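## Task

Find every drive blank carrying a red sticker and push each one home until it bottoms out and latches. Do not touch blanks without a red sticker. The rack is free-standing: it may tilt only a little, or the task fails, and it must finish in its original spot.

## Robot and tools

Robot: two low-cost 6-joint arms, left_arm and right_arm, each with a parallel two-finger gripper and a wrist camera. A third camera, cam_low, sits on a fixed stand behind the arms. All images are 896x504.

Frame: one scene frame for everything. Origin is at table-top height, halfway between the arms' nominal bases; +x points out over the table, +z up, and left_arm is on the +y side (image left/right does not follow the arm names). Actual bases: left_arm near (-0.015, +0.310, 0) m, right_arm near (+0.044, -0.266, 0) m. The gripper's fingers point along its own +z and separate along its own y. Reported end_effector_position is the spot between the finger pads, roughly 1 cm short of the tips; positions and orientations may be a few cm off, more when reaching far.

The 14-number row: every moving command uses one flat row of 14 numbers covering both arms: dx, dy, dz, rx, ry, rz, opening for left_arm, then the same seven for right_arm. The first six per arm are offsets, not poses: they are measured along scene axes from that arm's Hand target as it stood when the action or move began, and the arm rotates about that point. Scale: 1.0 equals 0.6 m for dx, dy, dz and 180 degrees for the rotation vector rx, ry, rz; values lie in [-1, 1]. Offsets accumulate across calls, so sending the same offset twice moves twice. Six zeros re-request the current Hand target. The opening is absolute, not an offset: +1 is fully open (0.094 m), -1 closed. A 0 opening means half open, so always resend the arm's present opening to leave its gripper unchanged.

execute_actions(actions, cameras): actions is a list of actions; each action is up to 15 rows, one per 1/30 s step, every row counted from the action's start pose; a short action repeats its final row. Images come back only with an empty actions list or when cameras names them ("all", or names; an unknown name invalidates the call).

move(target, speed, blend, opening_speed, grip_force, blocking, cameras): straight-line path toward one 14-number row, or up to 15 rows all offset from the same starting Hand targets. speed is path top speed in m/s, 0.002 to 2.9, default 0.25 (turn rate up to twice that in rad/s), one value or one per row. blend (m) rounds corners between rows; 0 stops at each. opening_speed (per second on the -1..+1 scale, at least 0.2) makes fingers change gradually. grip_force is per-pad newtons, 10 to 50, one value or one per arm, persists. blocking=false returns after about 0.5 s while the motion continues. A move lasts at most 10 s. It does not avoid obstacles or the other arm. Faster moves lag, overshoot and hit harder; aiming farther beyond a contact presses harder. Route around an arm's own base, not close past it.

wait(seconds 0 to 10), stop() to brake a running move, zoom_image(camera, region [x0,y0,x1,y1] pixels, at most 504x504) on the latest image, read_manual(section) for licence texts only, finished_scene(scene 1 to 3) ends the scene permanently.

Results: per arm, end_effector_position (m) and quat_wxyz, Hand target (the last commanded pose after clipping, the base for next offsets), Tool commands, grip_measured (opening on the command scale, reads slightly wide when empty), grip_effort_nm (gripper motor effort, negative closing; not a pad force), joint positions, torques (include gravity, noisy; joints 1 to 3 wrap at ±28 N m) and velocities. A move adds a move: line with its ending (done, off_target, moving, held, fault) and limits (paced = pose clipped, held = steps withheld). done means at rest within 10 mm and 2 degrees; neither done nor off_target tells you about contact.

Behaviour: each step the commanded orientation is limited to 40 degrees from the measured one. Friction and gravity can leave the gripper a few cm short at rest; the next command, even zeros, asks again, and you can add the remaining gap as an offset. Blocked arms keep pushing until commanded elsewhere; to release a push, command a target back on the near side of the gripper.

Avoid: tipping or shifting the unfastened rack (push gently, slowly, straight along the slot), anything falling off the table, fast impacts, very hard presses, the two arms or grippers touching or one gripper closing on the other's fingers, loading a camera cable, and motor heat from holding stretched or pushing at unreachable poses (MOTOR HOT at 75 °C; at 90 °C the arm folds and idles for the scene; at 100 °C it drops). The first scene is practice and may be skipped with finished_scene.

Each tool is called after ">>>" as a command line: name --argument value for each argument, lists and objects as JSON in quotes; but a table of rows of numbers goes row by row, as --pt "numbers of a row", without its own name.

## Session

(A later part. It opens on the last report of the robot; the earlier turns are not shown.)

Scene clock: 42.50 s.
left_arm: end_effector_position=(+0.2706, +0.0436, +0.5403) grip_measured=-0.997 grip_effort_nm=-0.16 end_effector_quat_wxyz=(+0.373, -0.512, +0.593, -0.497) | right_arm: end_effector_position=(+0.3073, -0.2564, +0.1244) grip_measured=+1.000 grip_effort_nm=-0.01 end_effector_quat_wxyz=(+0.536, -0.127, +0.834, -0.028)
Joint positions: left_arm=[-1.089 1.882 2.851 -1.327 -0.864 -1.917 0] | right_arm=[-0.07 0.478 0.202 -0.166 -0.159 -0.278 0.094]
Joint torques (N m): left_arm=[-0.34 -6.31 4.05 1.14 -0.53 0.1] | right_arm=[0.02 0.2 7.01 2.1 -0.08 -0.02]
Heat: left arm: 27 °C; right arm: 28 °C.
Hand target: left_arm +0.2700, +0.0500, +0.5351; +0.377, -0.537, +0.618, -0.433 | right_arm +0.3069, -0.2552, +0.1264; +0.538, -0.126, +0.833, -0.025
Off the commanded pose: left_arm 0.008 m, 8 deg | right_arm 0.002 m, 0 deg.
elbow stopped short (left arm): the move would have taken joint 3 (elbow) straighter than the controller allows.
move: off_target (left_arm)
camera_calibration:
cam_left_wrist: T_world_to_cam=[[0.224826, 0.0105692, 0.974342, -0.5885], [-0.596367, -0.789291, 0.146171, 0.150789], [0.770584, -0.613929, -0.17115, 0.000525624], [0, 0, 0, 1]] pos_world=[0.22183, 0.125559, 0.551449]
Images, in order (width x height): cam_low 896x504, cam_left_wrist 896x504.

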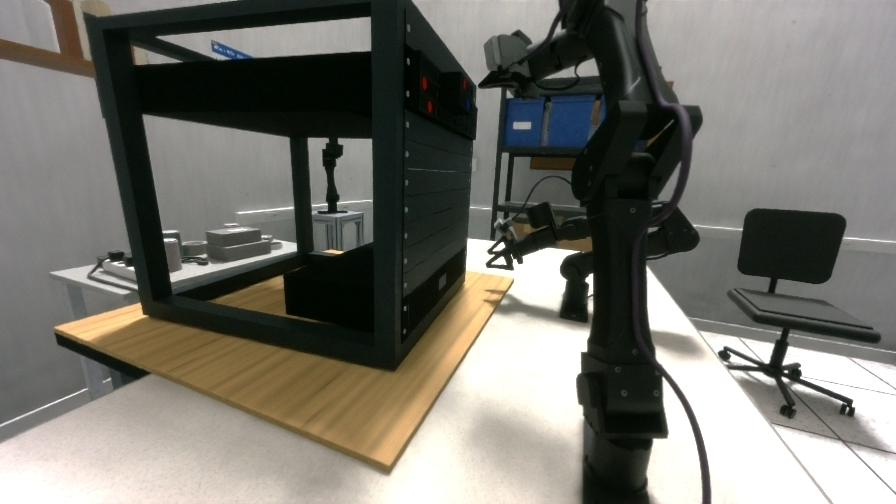

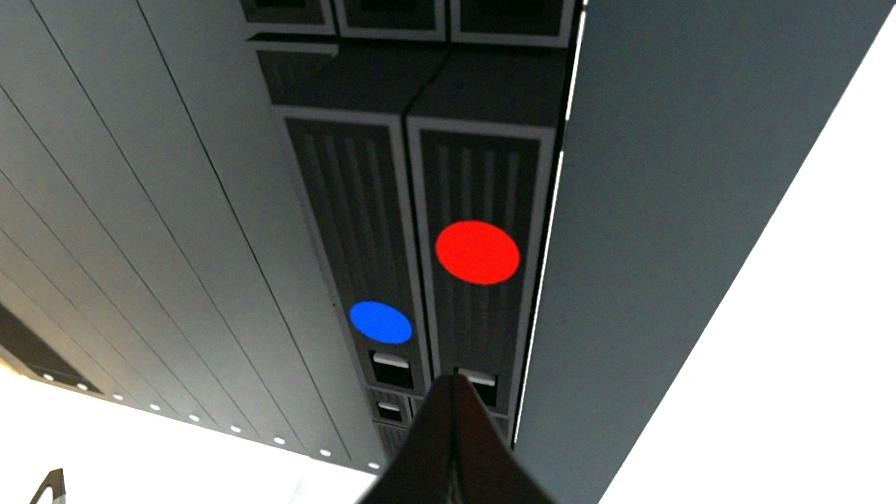

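>>> move --target '[0.0167,0.0,0.0115,-0.0103,-0.0429,-0.0554,-1,0,0,0,0,0,0,1]' --speed 0.1 --cameras '["cam_low","cam_left_wrist"]'

Scene clock: 48.90 s.
left_arm: end_effector_position=(+0.2812, +0.0431, +0.5273) grip_measured=-0.997 grip_effort_nm=-0.16 end_effector_quat_wxyz=(+0.365, -0.461, +0.643, -0.490) | right_arm: end_effector_position=(+0.3073, -0.2564, +0.1244) grip_measured=+1.000 grip_effort_nm=0.00 end_effector_quat_wxyz=(+0.536, -0.127, +0.834, -0.028)
Joint positions: left_arm=[-1.005 1.697 2.483 -1.122 -0.691 -1.772 0] | right_arm=[-0.07 0.478 0.202 -0.166 -0.159 -0.278 0.094]
Joint torques (N m): left_arm=[0.68 -8.39 3.03 2.15 -0.09 0.17] | right_arm=[0.02 0.2 7.01 2.1 -0.08 -0.02]
Heat: left arm: 27 °C; right arm: 28 °C.
Hand target: left_arm +0.2800, +0.0500, +0.5420; +0.370, -0.457, +0.629, -0.509 | right_arm +0.3069, -0.2552, +0.1264; +0.538, -0.126, +0.833, -0.025
Off the commanded pose: left_arm 0.016 m, 3 deg | right_arm 0.002 m, 0 deg.
move: off_target (left_arm)
camera_calibration:
cam_left_wrist: T_world_to_cam=[[0.223937, -0.101821, 0.96927, -0.570414], [-0.682535, -0.726307, 0.0813924, 0.214278], [0.6957, -0.679788, -0.232143, 0.045888], [0, 0, 0, 1]] pos_world=[0.242064, 0.128745, 0.546097]
Images, in order (width x height): cam_low 896x504, cam_left_wrist 896x504.

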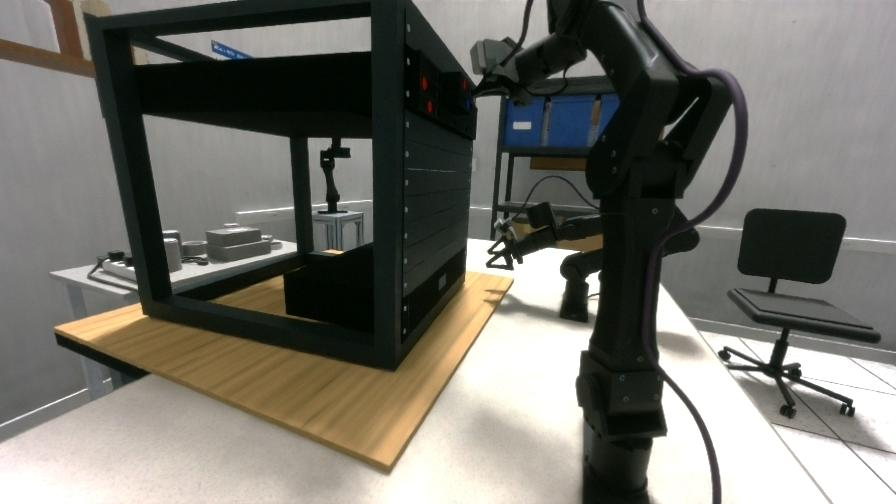

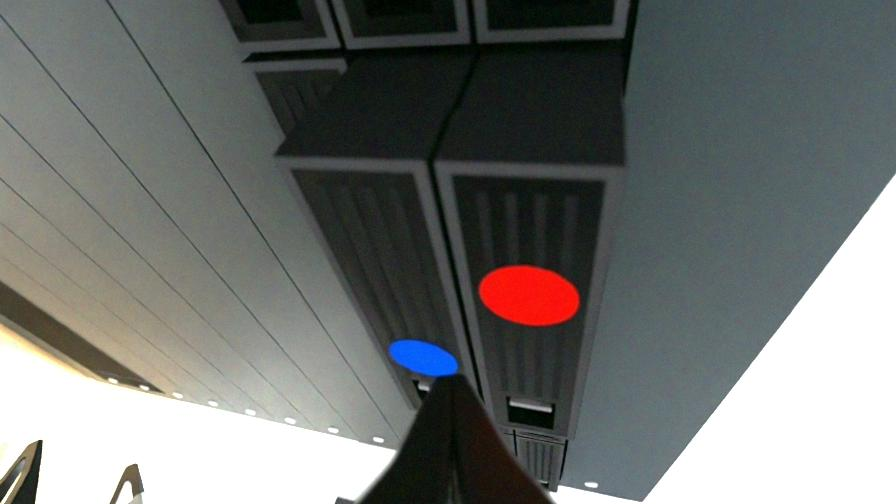

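>>> move --target '[0.0,0.02,0.008,0,0,0,-1,0,0,0,0,0,0,1]' --speed 0.1 --cameras '["cam_left_wrist"]'

Scene clock: 50.73 s.
left_arm: end_effector_position=(+0.2831, +0.0545, +0.5333) grip_measured=-0.997 grip_effort_nm=-0.16 end_effector_quat_wxyz=(+0.365, -0.463, +0.639, -0.494) | right_arm: end_effector_position=(+0.3073, -0.2564, +0.1244) grip_measured=+1.000 grip_effort_nm=-0.01 end_effector_quat_wxyz=(+0.536, -0.127, +0.834, -0.028)
Joint positions: left_arm=[-0.976 1.678 2.483 -1.122 -0.665 -1.761 0] | right_arm=[-0.07 0.478 0.202 -0.166 -0.159 -0.278 0.094]
Joint torques (N m): left_arm=[0.46 -7.64 4.01 1.95 -0.08 0.16] | right_arm=[0.03 0.2 7.01 2.1 -0.08 -0.02]
Heat: left arm: 27 °C; right arm: 29 °C.
Hand target: left_arm +0.2801, +0.0620, +0.5467; +0.370, -0.457, +0.629, -0.509 | right_arm +0.3069, -0.2552, +0.1264; +0.538, -0.126, +0.833, -0.025
Off the commanded pose: left_arm 0.016 m, 2 deg | right_arm 0.002 m, 0 deg.
move: off_target (left_arm)
camera_calibration:
cam_left_wrist: T_world_to_cam=[[0.217938, -0.0906811, 0.971741, -0.57571], [-0.68136, -0.727, 0.08497, 0.221177], [0.69875, -0.680623, -0.220227, 0.0465338], [0, 0, 0, 1]] pos_world=[0.243654, 0.140262, 0.550895]
Images, in order (width x height): cam_left_wrist 896x504.

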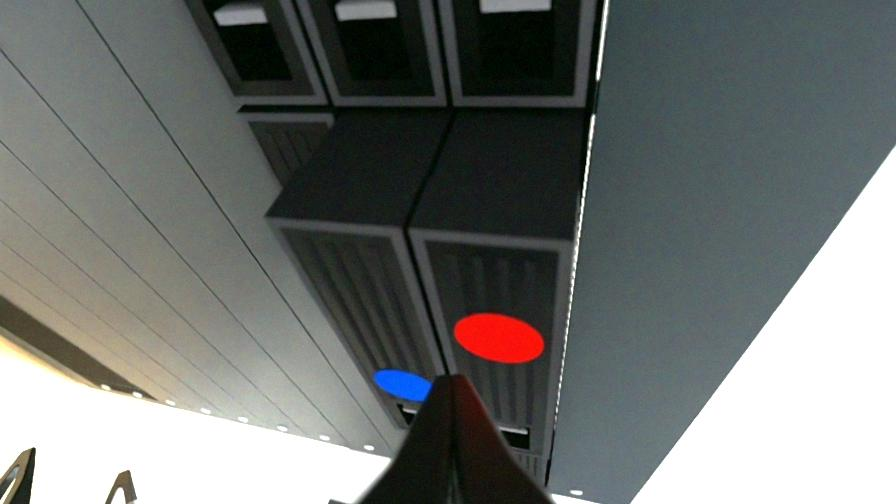

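>>> move --target '[0.0,0.0,0.013,0,0,0,-1,0,0,0,0,0,0,1]' --speed 0.1 --cameras '["cam_left_wrist"]'

Scene clock: 52.63 s.
left_arm: end_effector_position=(+0.2799, +0.0590, +0.5607) grip_measured=-0.997 grip_effort_nm=-0.16 end_effector_quat_wxyz=(+0.364, -0.462, +0.613, -0.528) | right_arm: end_effector_position=(+0.3073, -0.2564, +0.1244) grip_measured=+1.000 grip_effort_nm=0.00 end_effector_quat_wxyz=(+0.536, -0.127, +0.834, -0.028)
Joint positions: left_arm=[-0.976 1.712 2.607 -1.122 -0.663 -1.755 0] | right_arm=[-0.07 0.478 0.202 -0.166 -0.159 -0.278 0.094]
Joint torques (N m): left_arm=[0.55 -5.12 4.88 1.29 -0.05 0.16] | right_arm=[0.02 0.21 7.01 2.1 -0.08 -0.02]
Heat: left arm: 27 °C; right arm: 29 °C.
Hand target: left_arm +0.2800, +0.0621, +0.5546; +0.370, -0.457, +0.629, -0.509 | right_arm +0.3069, -0.2552, +0.1264; +0.538, -0.126, +0.833, -0.025
Off the commanded pose: left_arm 0.007 m, 3 deg | right_arm 0.002 m, 0 deg.
move: off_target (left_arm)
camera_calibration:
cam_left_wrist: T_world_to_cam=[[0.169097, -0.0233738, 0.985322, -0.599164], [-0.687983, -0.718661, 0.101021, 0.212245], [0.705752, -0.694967, -0.137604, 0.010448], [0, 0, 0, 1]] pos_world=[0.239964, 0.145789, 0.570366]
Images, in order (width x height): cam_left_wrist 896x504.

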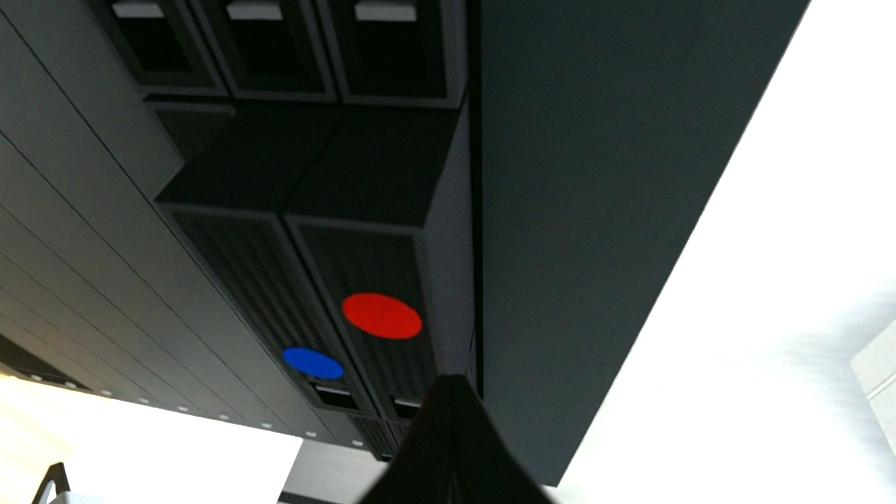

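>>> move --target '[0.0,0.0,-0.009,0,0,0,-1,0,0,0,0,0,0,1]' --speed 0.02 --cameras '["cam_left_wrist"]'

Scene clock: 54.87 s.
left_arm: end_effector_position=(+0.2835, +0.0535, +0.5451) grip_measured=-0.997 grip_effort_nm=-0.15 end_effector_quat_wxyz=(+0.365, -0.461, +0.629, -0.509) | right_arm: end_effector_position=(+0.3073, -0.2564, +0.1244) grip_measured=+1.000 grip_effort_nm=-0.01 end_effector_quat_wxyz=(+0.536, -0.127, +0.834, -0.028)
Joint positions: left_arm=[-0.976 1.704 2.549 -1.122 -0.663 -1.755 0] | right_arm=[-0.07 0.478 0.202 -0.166 -0.159 -0.278 0.094]
Joint torques (N m): left_arm=[0.51 -7.95 2.8 1.69 -0.08 0.12] | right_arm=[0.02 0.2 7.01 2.1 -0.08 -0.02]
Heat: left arm: 27 °C; right arm: 29 °C.
Hand target: left_arm +0.2801, +0.0620, +0.5492; +0.370, -0.457, +0.629, -0.509 | right_arm +0.3069, -0.2552, +0.1264; +0.538, -0.126, +0.833, -0.025
Off the commanded pose: left_arm 0.010 m, 1 deg | right_arm 0.002 m, 0 deg.
move: done
camera_calibration:
cam_left_wrist: T_world_to_cam=[[0.195698, -0.0646415, 0.978531, -0.586165], [-0.685434, -0.722633, 0.0893443, 0.218234], [0.701343, -0.688203, -0.185725, 0.0290644], [0, 0, 0, 1]] pos_world=[0.243912, 0.139814, 0.559481]
Images, in order (width x height): cam_left_wrist 896x504.

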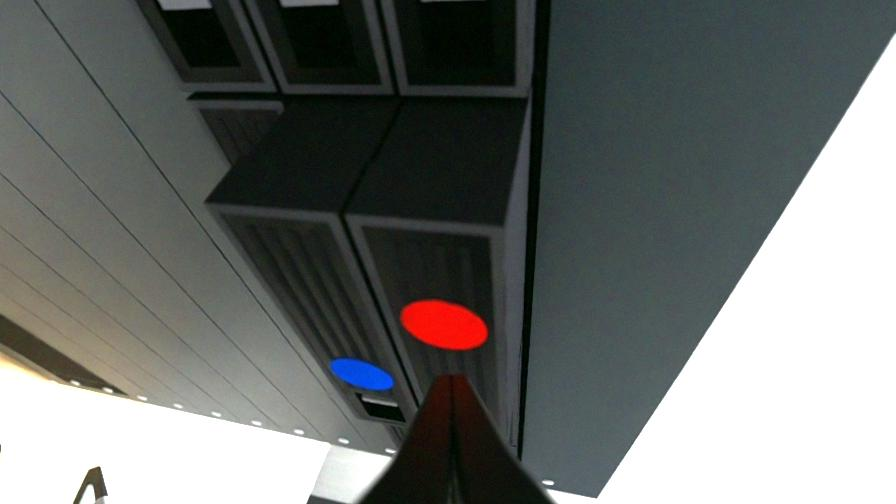

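>>> move --target '[0.035,0.001,0.002,0,0,0,-1,0,0,0,0,0,0,1]' --speed 0.03 --cameras '["cam_left_wrist"]'

Scene clock: 56.70 s.
left_arm: end_effector_position=(+0.2987, +0.0628, +0.5483) grip_measured=-0.997 grip_effort_nm=-0.16 end_effector_quat_wxyz=(+0.364, -0.463, +0.626, -0.511) | right_arm: end_effector_position=(+0.3073, -0.2564, +0.1244) grip_measured=+1.000 grip_effort_nm=0.00 end_effector_quat_wxyz=(+0.536, -0.127, +0.834, -0.028)
Joint positions: left_arm=[-0.903 1.723 2.585 -1.122 -0.594 -1.735 0] | right_arm=[-0.07 0.478 0.202 -0.166 -0.159 -0.278 0.094]
Joint torques (N m): left_arm=[0.61 -5.12 5.01 1.77 -0.04 0.14] | right_arm=[0.02 0.2 7.02 2.1 -0.08 -0.02]
Heat: left arm: 27 °C; right arm: 29 °C.
Hand target: left_arm +0.3010, +0.0626, +0.5504; +0.370, -0.457, +0.629, -0.509 | right_arm +0.3069, -0.2552, +0.1264; +0.538, -0.126, +0.833, -0.025
Off the commanded pose: left_arm 0.003 m, 1 deg | right_arm 0.002 m, 0 deg.
move: done
camera_calibration:
cam_left_wrist: T_world_to_cam=[[0.194666, -0.05772, 0.97917, -0.592052], [-0.684025, -0.723462, 0.0933425, 0.232461], [0.703004, -0.687947, -0.180315, 0.0219777], [0, 0, 0, 1]] pos_world=[0.258811, 0.149123, 0.561983]
Images, in order (width x height): cam_left_wrist 896x504.

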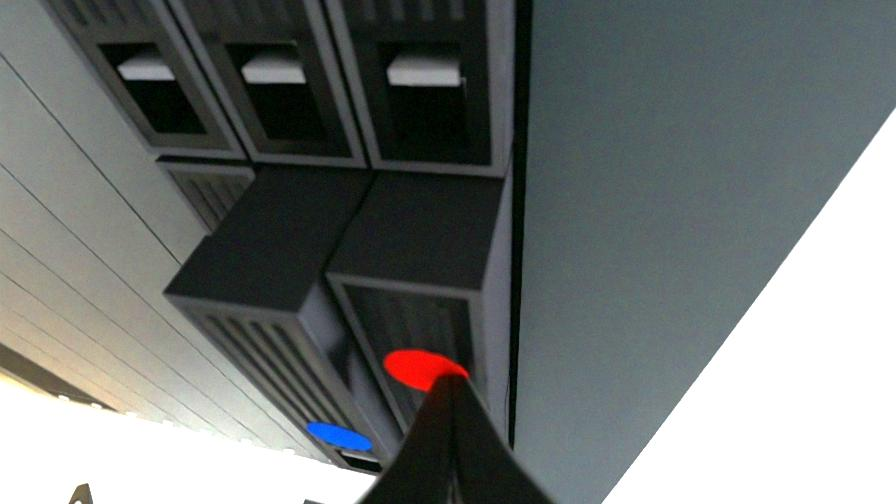

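>>> move --target '[0.03,0.003,0.0,0,0,0,-1,0,0,0,0,0,0,1]' --speed 0.03 --cameras '["cam_left_wrist"]'

Scene clock: 58.67 s.
left_arm: end_effector_position=(+0.3165, +0.0644, +0.5502) grip_measured=-0.997 grip_effort_nm=-0.16 end_effector_quat_wxyz=(+0.364, -0.462, +0.624, -0.514) | right_arm: end_effector_position=(+0.3073, -0.2564, +0.1244) grip_measured=+1.000 grip_effort_nm=0.00 end_effector_quat_wxyz=(+0.536, -0.127, +0.834, -0.028)
Joint positions: left_arm=[-0.842 1.774 2.654 -1.122 -0.534 -1.716 0] | right_arm=[-0.07 0.478 0.202 -0.166 -0.159 -0.278 0.094]
Joint torques (N m): left_arm=[0.58 -5.53 4.92 1.74 -0.03 0.15] | right_arm=[0.03 0.2 7.02 2.1 -0.08 -0.02]
Heat: left arm: 27 °C; right arm: 29 °C.
Hand target: left_arm +0.3190, +0.0644, +0.5504; +0.370, -0.457, +0.629, -0.509 | right_arm +0.3069, -0.2552, +0.1264; +0.538, -0.126, +0.833, -0.025
Off the commanded pose: left_arm 0.003 m, 1 deg | right_arm 0.002 m, 0 deg.
move: done
camera_calibration:
cam_left_wrist: T_world_to_cam=[[0.189679, -0.0521193, 0.980462, -0.596898], [-0.685095, -0.722345, 0.0941395, 0.245495], [0.703326, -0.689566, -0.172721, 0.00668916], [0, 0, 0, 1]] pos_world=[0.276702, 0.150835, 0.56328]
Images, in order (width x height): cam_left_wrist 896x504.

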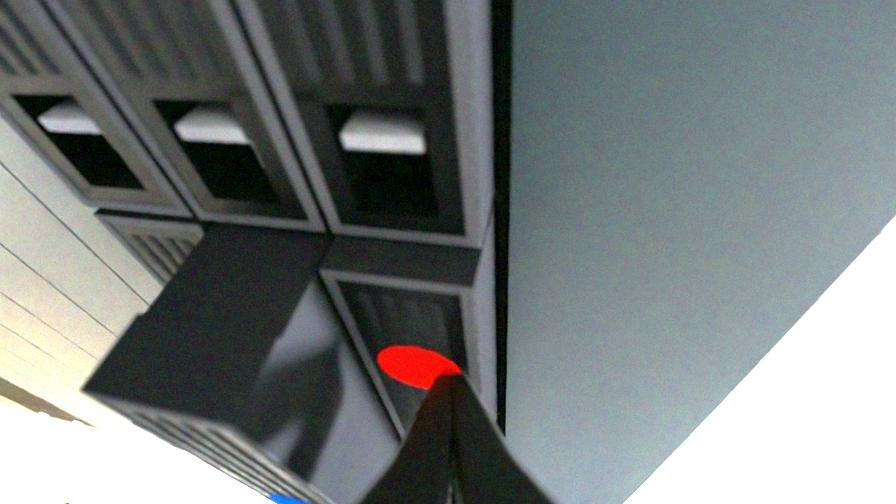

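>>> move --target '[0.02,0.002,-0.003,0,0,0,-1,0,0,0,0,0,0,1]' --speed 0.03

>>> move --target '[0.02,0.002,-0.002,0,0,0,-1,0,0,0,0,0,0,1]' --speed 0.03 --cameras '["cam_low","cam_left_wrist"]'

Scene clock: 61.57 s.
left_arm: end_effector_position=(+0.3260, +0.0668, +0.5480) grip_measured=-0.997 grip_effort_nm=-0.16 end_effector_quat_wxyz=(+0.363, -0.462, +0.627, -0.512) | right_arm: end_effector_position=(+0.3073, -0.2564, +0.1244) grip_measured=+1.000 grip_effort_nm=0.00 end_effector_quat_wxyz=(+0.536, -0.127, +0.834, -0.028)
Joint positions: left_arm=[-0.806 1.79 2.669 -1.122 -0.496 -1.707 0] | right_arm=[-0.07 0.478 0.202 -0.166 -0.159 -0.278 0.094]
Joint torques (N m): left_arm=[0.73 -5.37 4.83 1.87 -0.04 0.17] | right_arm=[0.03 0.2 7.02 2.1 -0.08 -0.02]
Heat: left arm: 27 °C; right arm: 29 °C.
Hand target: left_arm +0.3310, +0.0657, +0.5487; +0.370, -0.457, +0.629, -0.509 | right_arm +0.3069, -0.2552, +0.1264; +0.538, -0.126, +0.833, -0.025
Off the commanded pose: left_arm 0.005 m, 1 deg | right_arm 0.002 m, 0 deg.
move: done

Scene clock: 62.60 s.
left_arm: end_effector_position=(+0.3280, +0.0667, +0.5495) grip_measured=-0.997 grip_effort_nm=-0.16 end_effector_quat_wxyz=(+0.354, -0.455, +0.632, -0.518) | right_arm: end_effector_position=(+0.3073, -0.2564, +0.1244) grip_measured=+1.000 grip_effort_nm=0.00 end_effector_quat_wxyz=(+0.536, -0.127, +0.834, -0.028)
Joint positions: left_arm=[-0.783 1.8 2.694 -1.131 -0.447 -1.7 0] | right_arm=[-0.07 0.478 0.202 -0.166 -0.159 -0.278 0.094]
Joint torques (N m): left_arm=[2.11 -4.14 4.52 2.07 -0.19 0.18] | right_arm=[0.03 0.18 7.01 2.1 -0.08 -0.02]
Heat: left arm: 28 °C; right arm: 29 °C.
Hand target: left_arm +0.3431, +0.0669, +0.5474; +0.370, -0.457, +0.629, -0.509 | right_arm +0.3069, -0.2552, +0.1264; +0.538, -0.126, +0.833, -0.025
Off the commanded pose: left_arm 0.015 m, 2 deg | right_arm 0.002 m, 0 deg.
move: off_target (left_arm)
camera_calibration:
cam_left_wrist: T_world_to_cam=[[0.194907, -0.0562411, 0.979208, -0.598914], [-0.705583, -0.701515, 0.100152, 0.257138], [0.681296, -0.710432, -0.176413, 0.0106657], [0, 0, 0, 1]] pos_world=[0.290898, 0.154279, 0.56259]
Images, in order (width x height): cam_low 896x504, cam_left_wrist 896x504.

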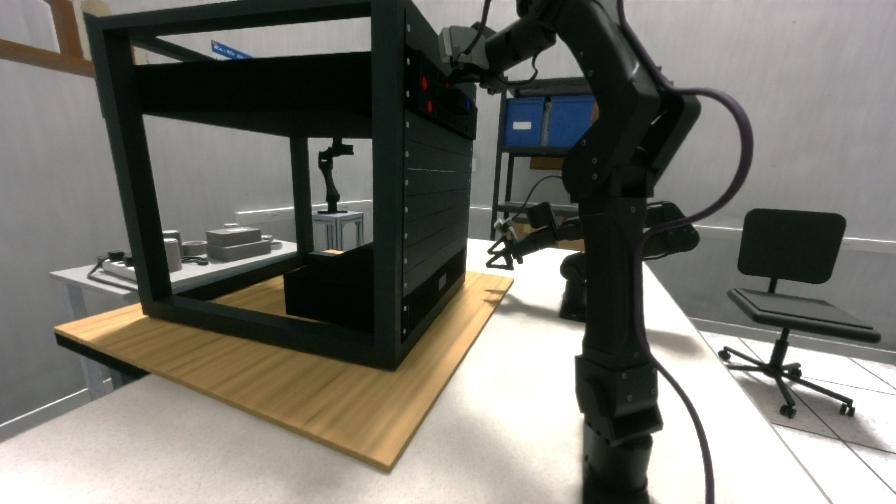

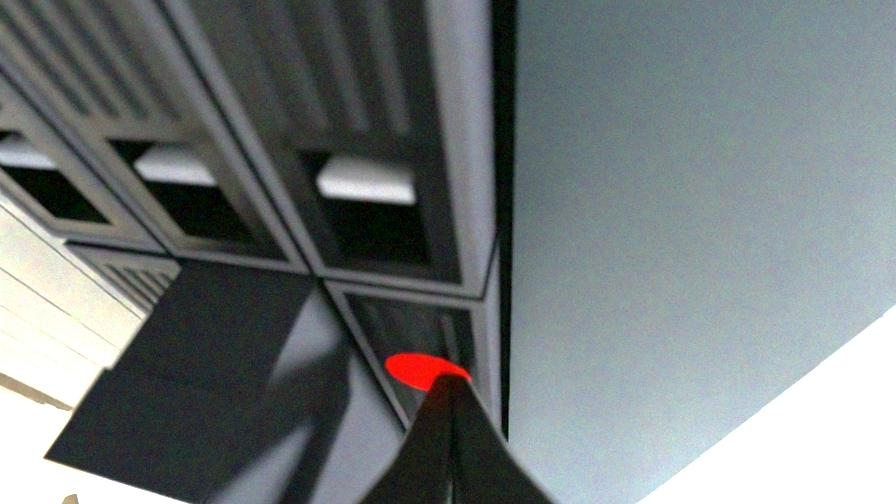

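>>> move --target '[0.014,0.001,0,0,0,0,-1,0,0,0,0,0,0,1]' --speed 0.04

>>> move --target '[-0.15,-0.01,0.003,0,0,0,-1,0,0,0,0,0,0,1]' --speed 0.12 --cameras '["cam_low","cam_left_wrist"]'

Scene clock: 64.30 s.
left_arm: end_effector_position=(+0.3283, +0.0668, +0.5492) grip_measured=-0.997 grip_effort_nm=-0.16 end_effector_quat_wxyz=(+0.346, -0.450, +0.638, -0.520) | right_arm: end_effector_position=(+0.3073, -0.2564, +0.1244) grip_measured=+1.000 grip_effort_nm=0.00 end_effector_quat_wxyz=(+0.536, -0.127, +0.834, -0.028)
Joint positions: left_arm=[-0.768 1.822 2.744 -1.165 -0.41 -1.695 0] | right_arm=[-0.07 0.478 0.202 -0.166 -0.159 -0.278 0.094]
Joint torques (N m): left_arm=[2.86 -3.4 3.95 2.28 -0.34 0.18] | right_arm=[0.01 0.18 7.01 2.1 -0.08 -0.02]
Heat: left arm: 28 °C; right arm: 29 °C.
Hand target: left_arm +0.3514, +0.0675, +0.5475; +0.370, -0.457, +0.629, -0.509 | right_arm +0.3069, -0.2552, +0.1264; +0.538, -0.126, +0.833, -0.025
Off the commanded pose: left_arm 0.023 m, 3 deg | right_arm 0.002 m, 0 deg.
move: off_target (left_arm)

Scene clock: 66.23 s.
left_arm: end_effector_position=(+0.2631, +0.0536, +0.5416) grip_measured=-0.997 grip_effort_nm=-0.16 end_effector_quat_wxyz=(+0.362, -0.451, +0.643, -0.502) | right_arm: end_effector_position=(+0.3073, -0.2564, +0.1244) grip_measured=+1.000 grip_effort_nm=0.00 end_effector_quat_wxyz=(+0.536, -0.127, +0.834, -0.028)
Joint positions: left_arm=[-1.037 1.668 2.521 -1.165 -0.702 -1.762 0] | right_arm=[-0.07 0.478 0.202 -0.166 -0.159 -0.278 0.094]
Joint torques (N m): left_arm=[-0.47 -7.02 2.76 1.89 -0.45 -0.08] | right_arm=[0.02 0.2 7.01 2.1 -0.08 -0.02]
Heat: left arm: 28 °C; right arm: 29 °C.
Hand target: left_arm +0.2615, +0.0614, +0.5492; +0.370, -0.457, +0.629, -0.509 | right_arm +0.3069, -0.2552, +0.1264; +0.538, -0.126, +0.833, -0.025
Off the commanded pose: left_arm 0.011 m, 2 deg | right_arm 0.002 m, 0 deg.
move: off_target (left_arm)
camera_calibration:
cam_left_wrist: T_world_to_cam=[[0.204136, -0.0966046, 0.974164, -0.576836], [-0.701257, -0.708774, 0.0766613, 0.214889], [0.683057, -0.698789, -0.212431, 0.0627005], [0, 0, 0, 1]] pos_world=[0.225617, 0.140397, 0.558779]
Images, in order (width x height): cam_low 896x504, cam_left_wrist 896x504.

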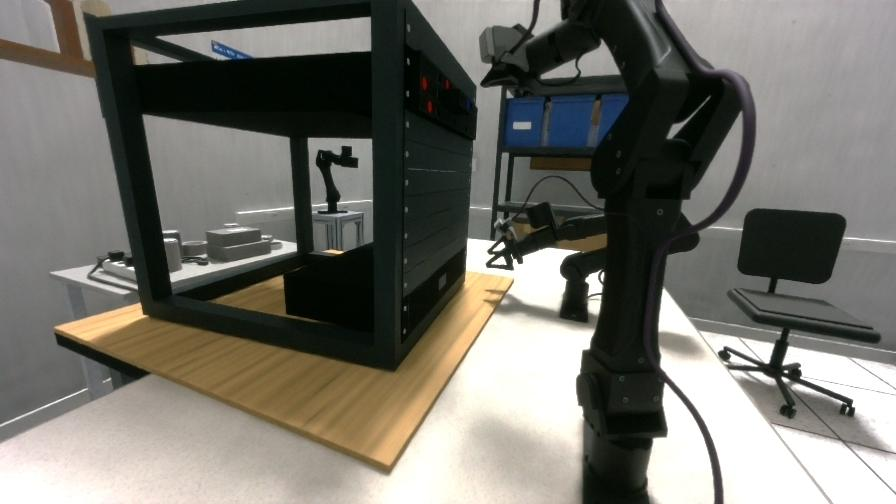

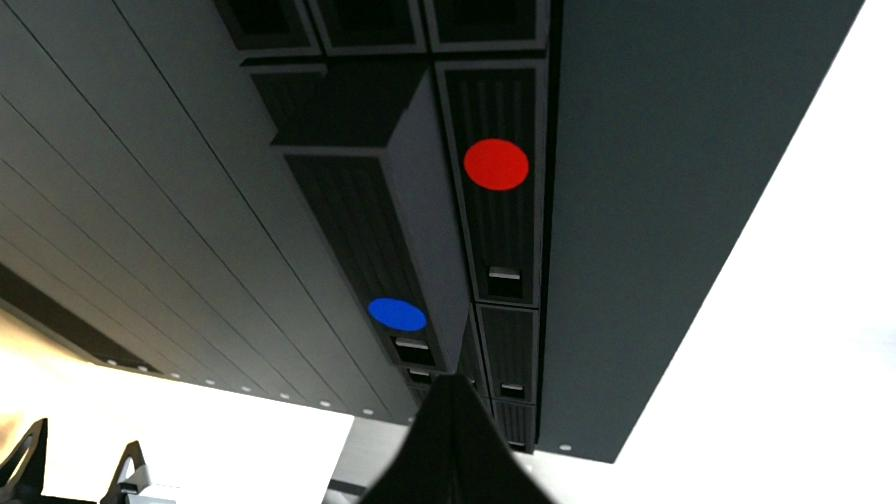

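>>> finished_scene --scene 3

The scene is finished: the task was done.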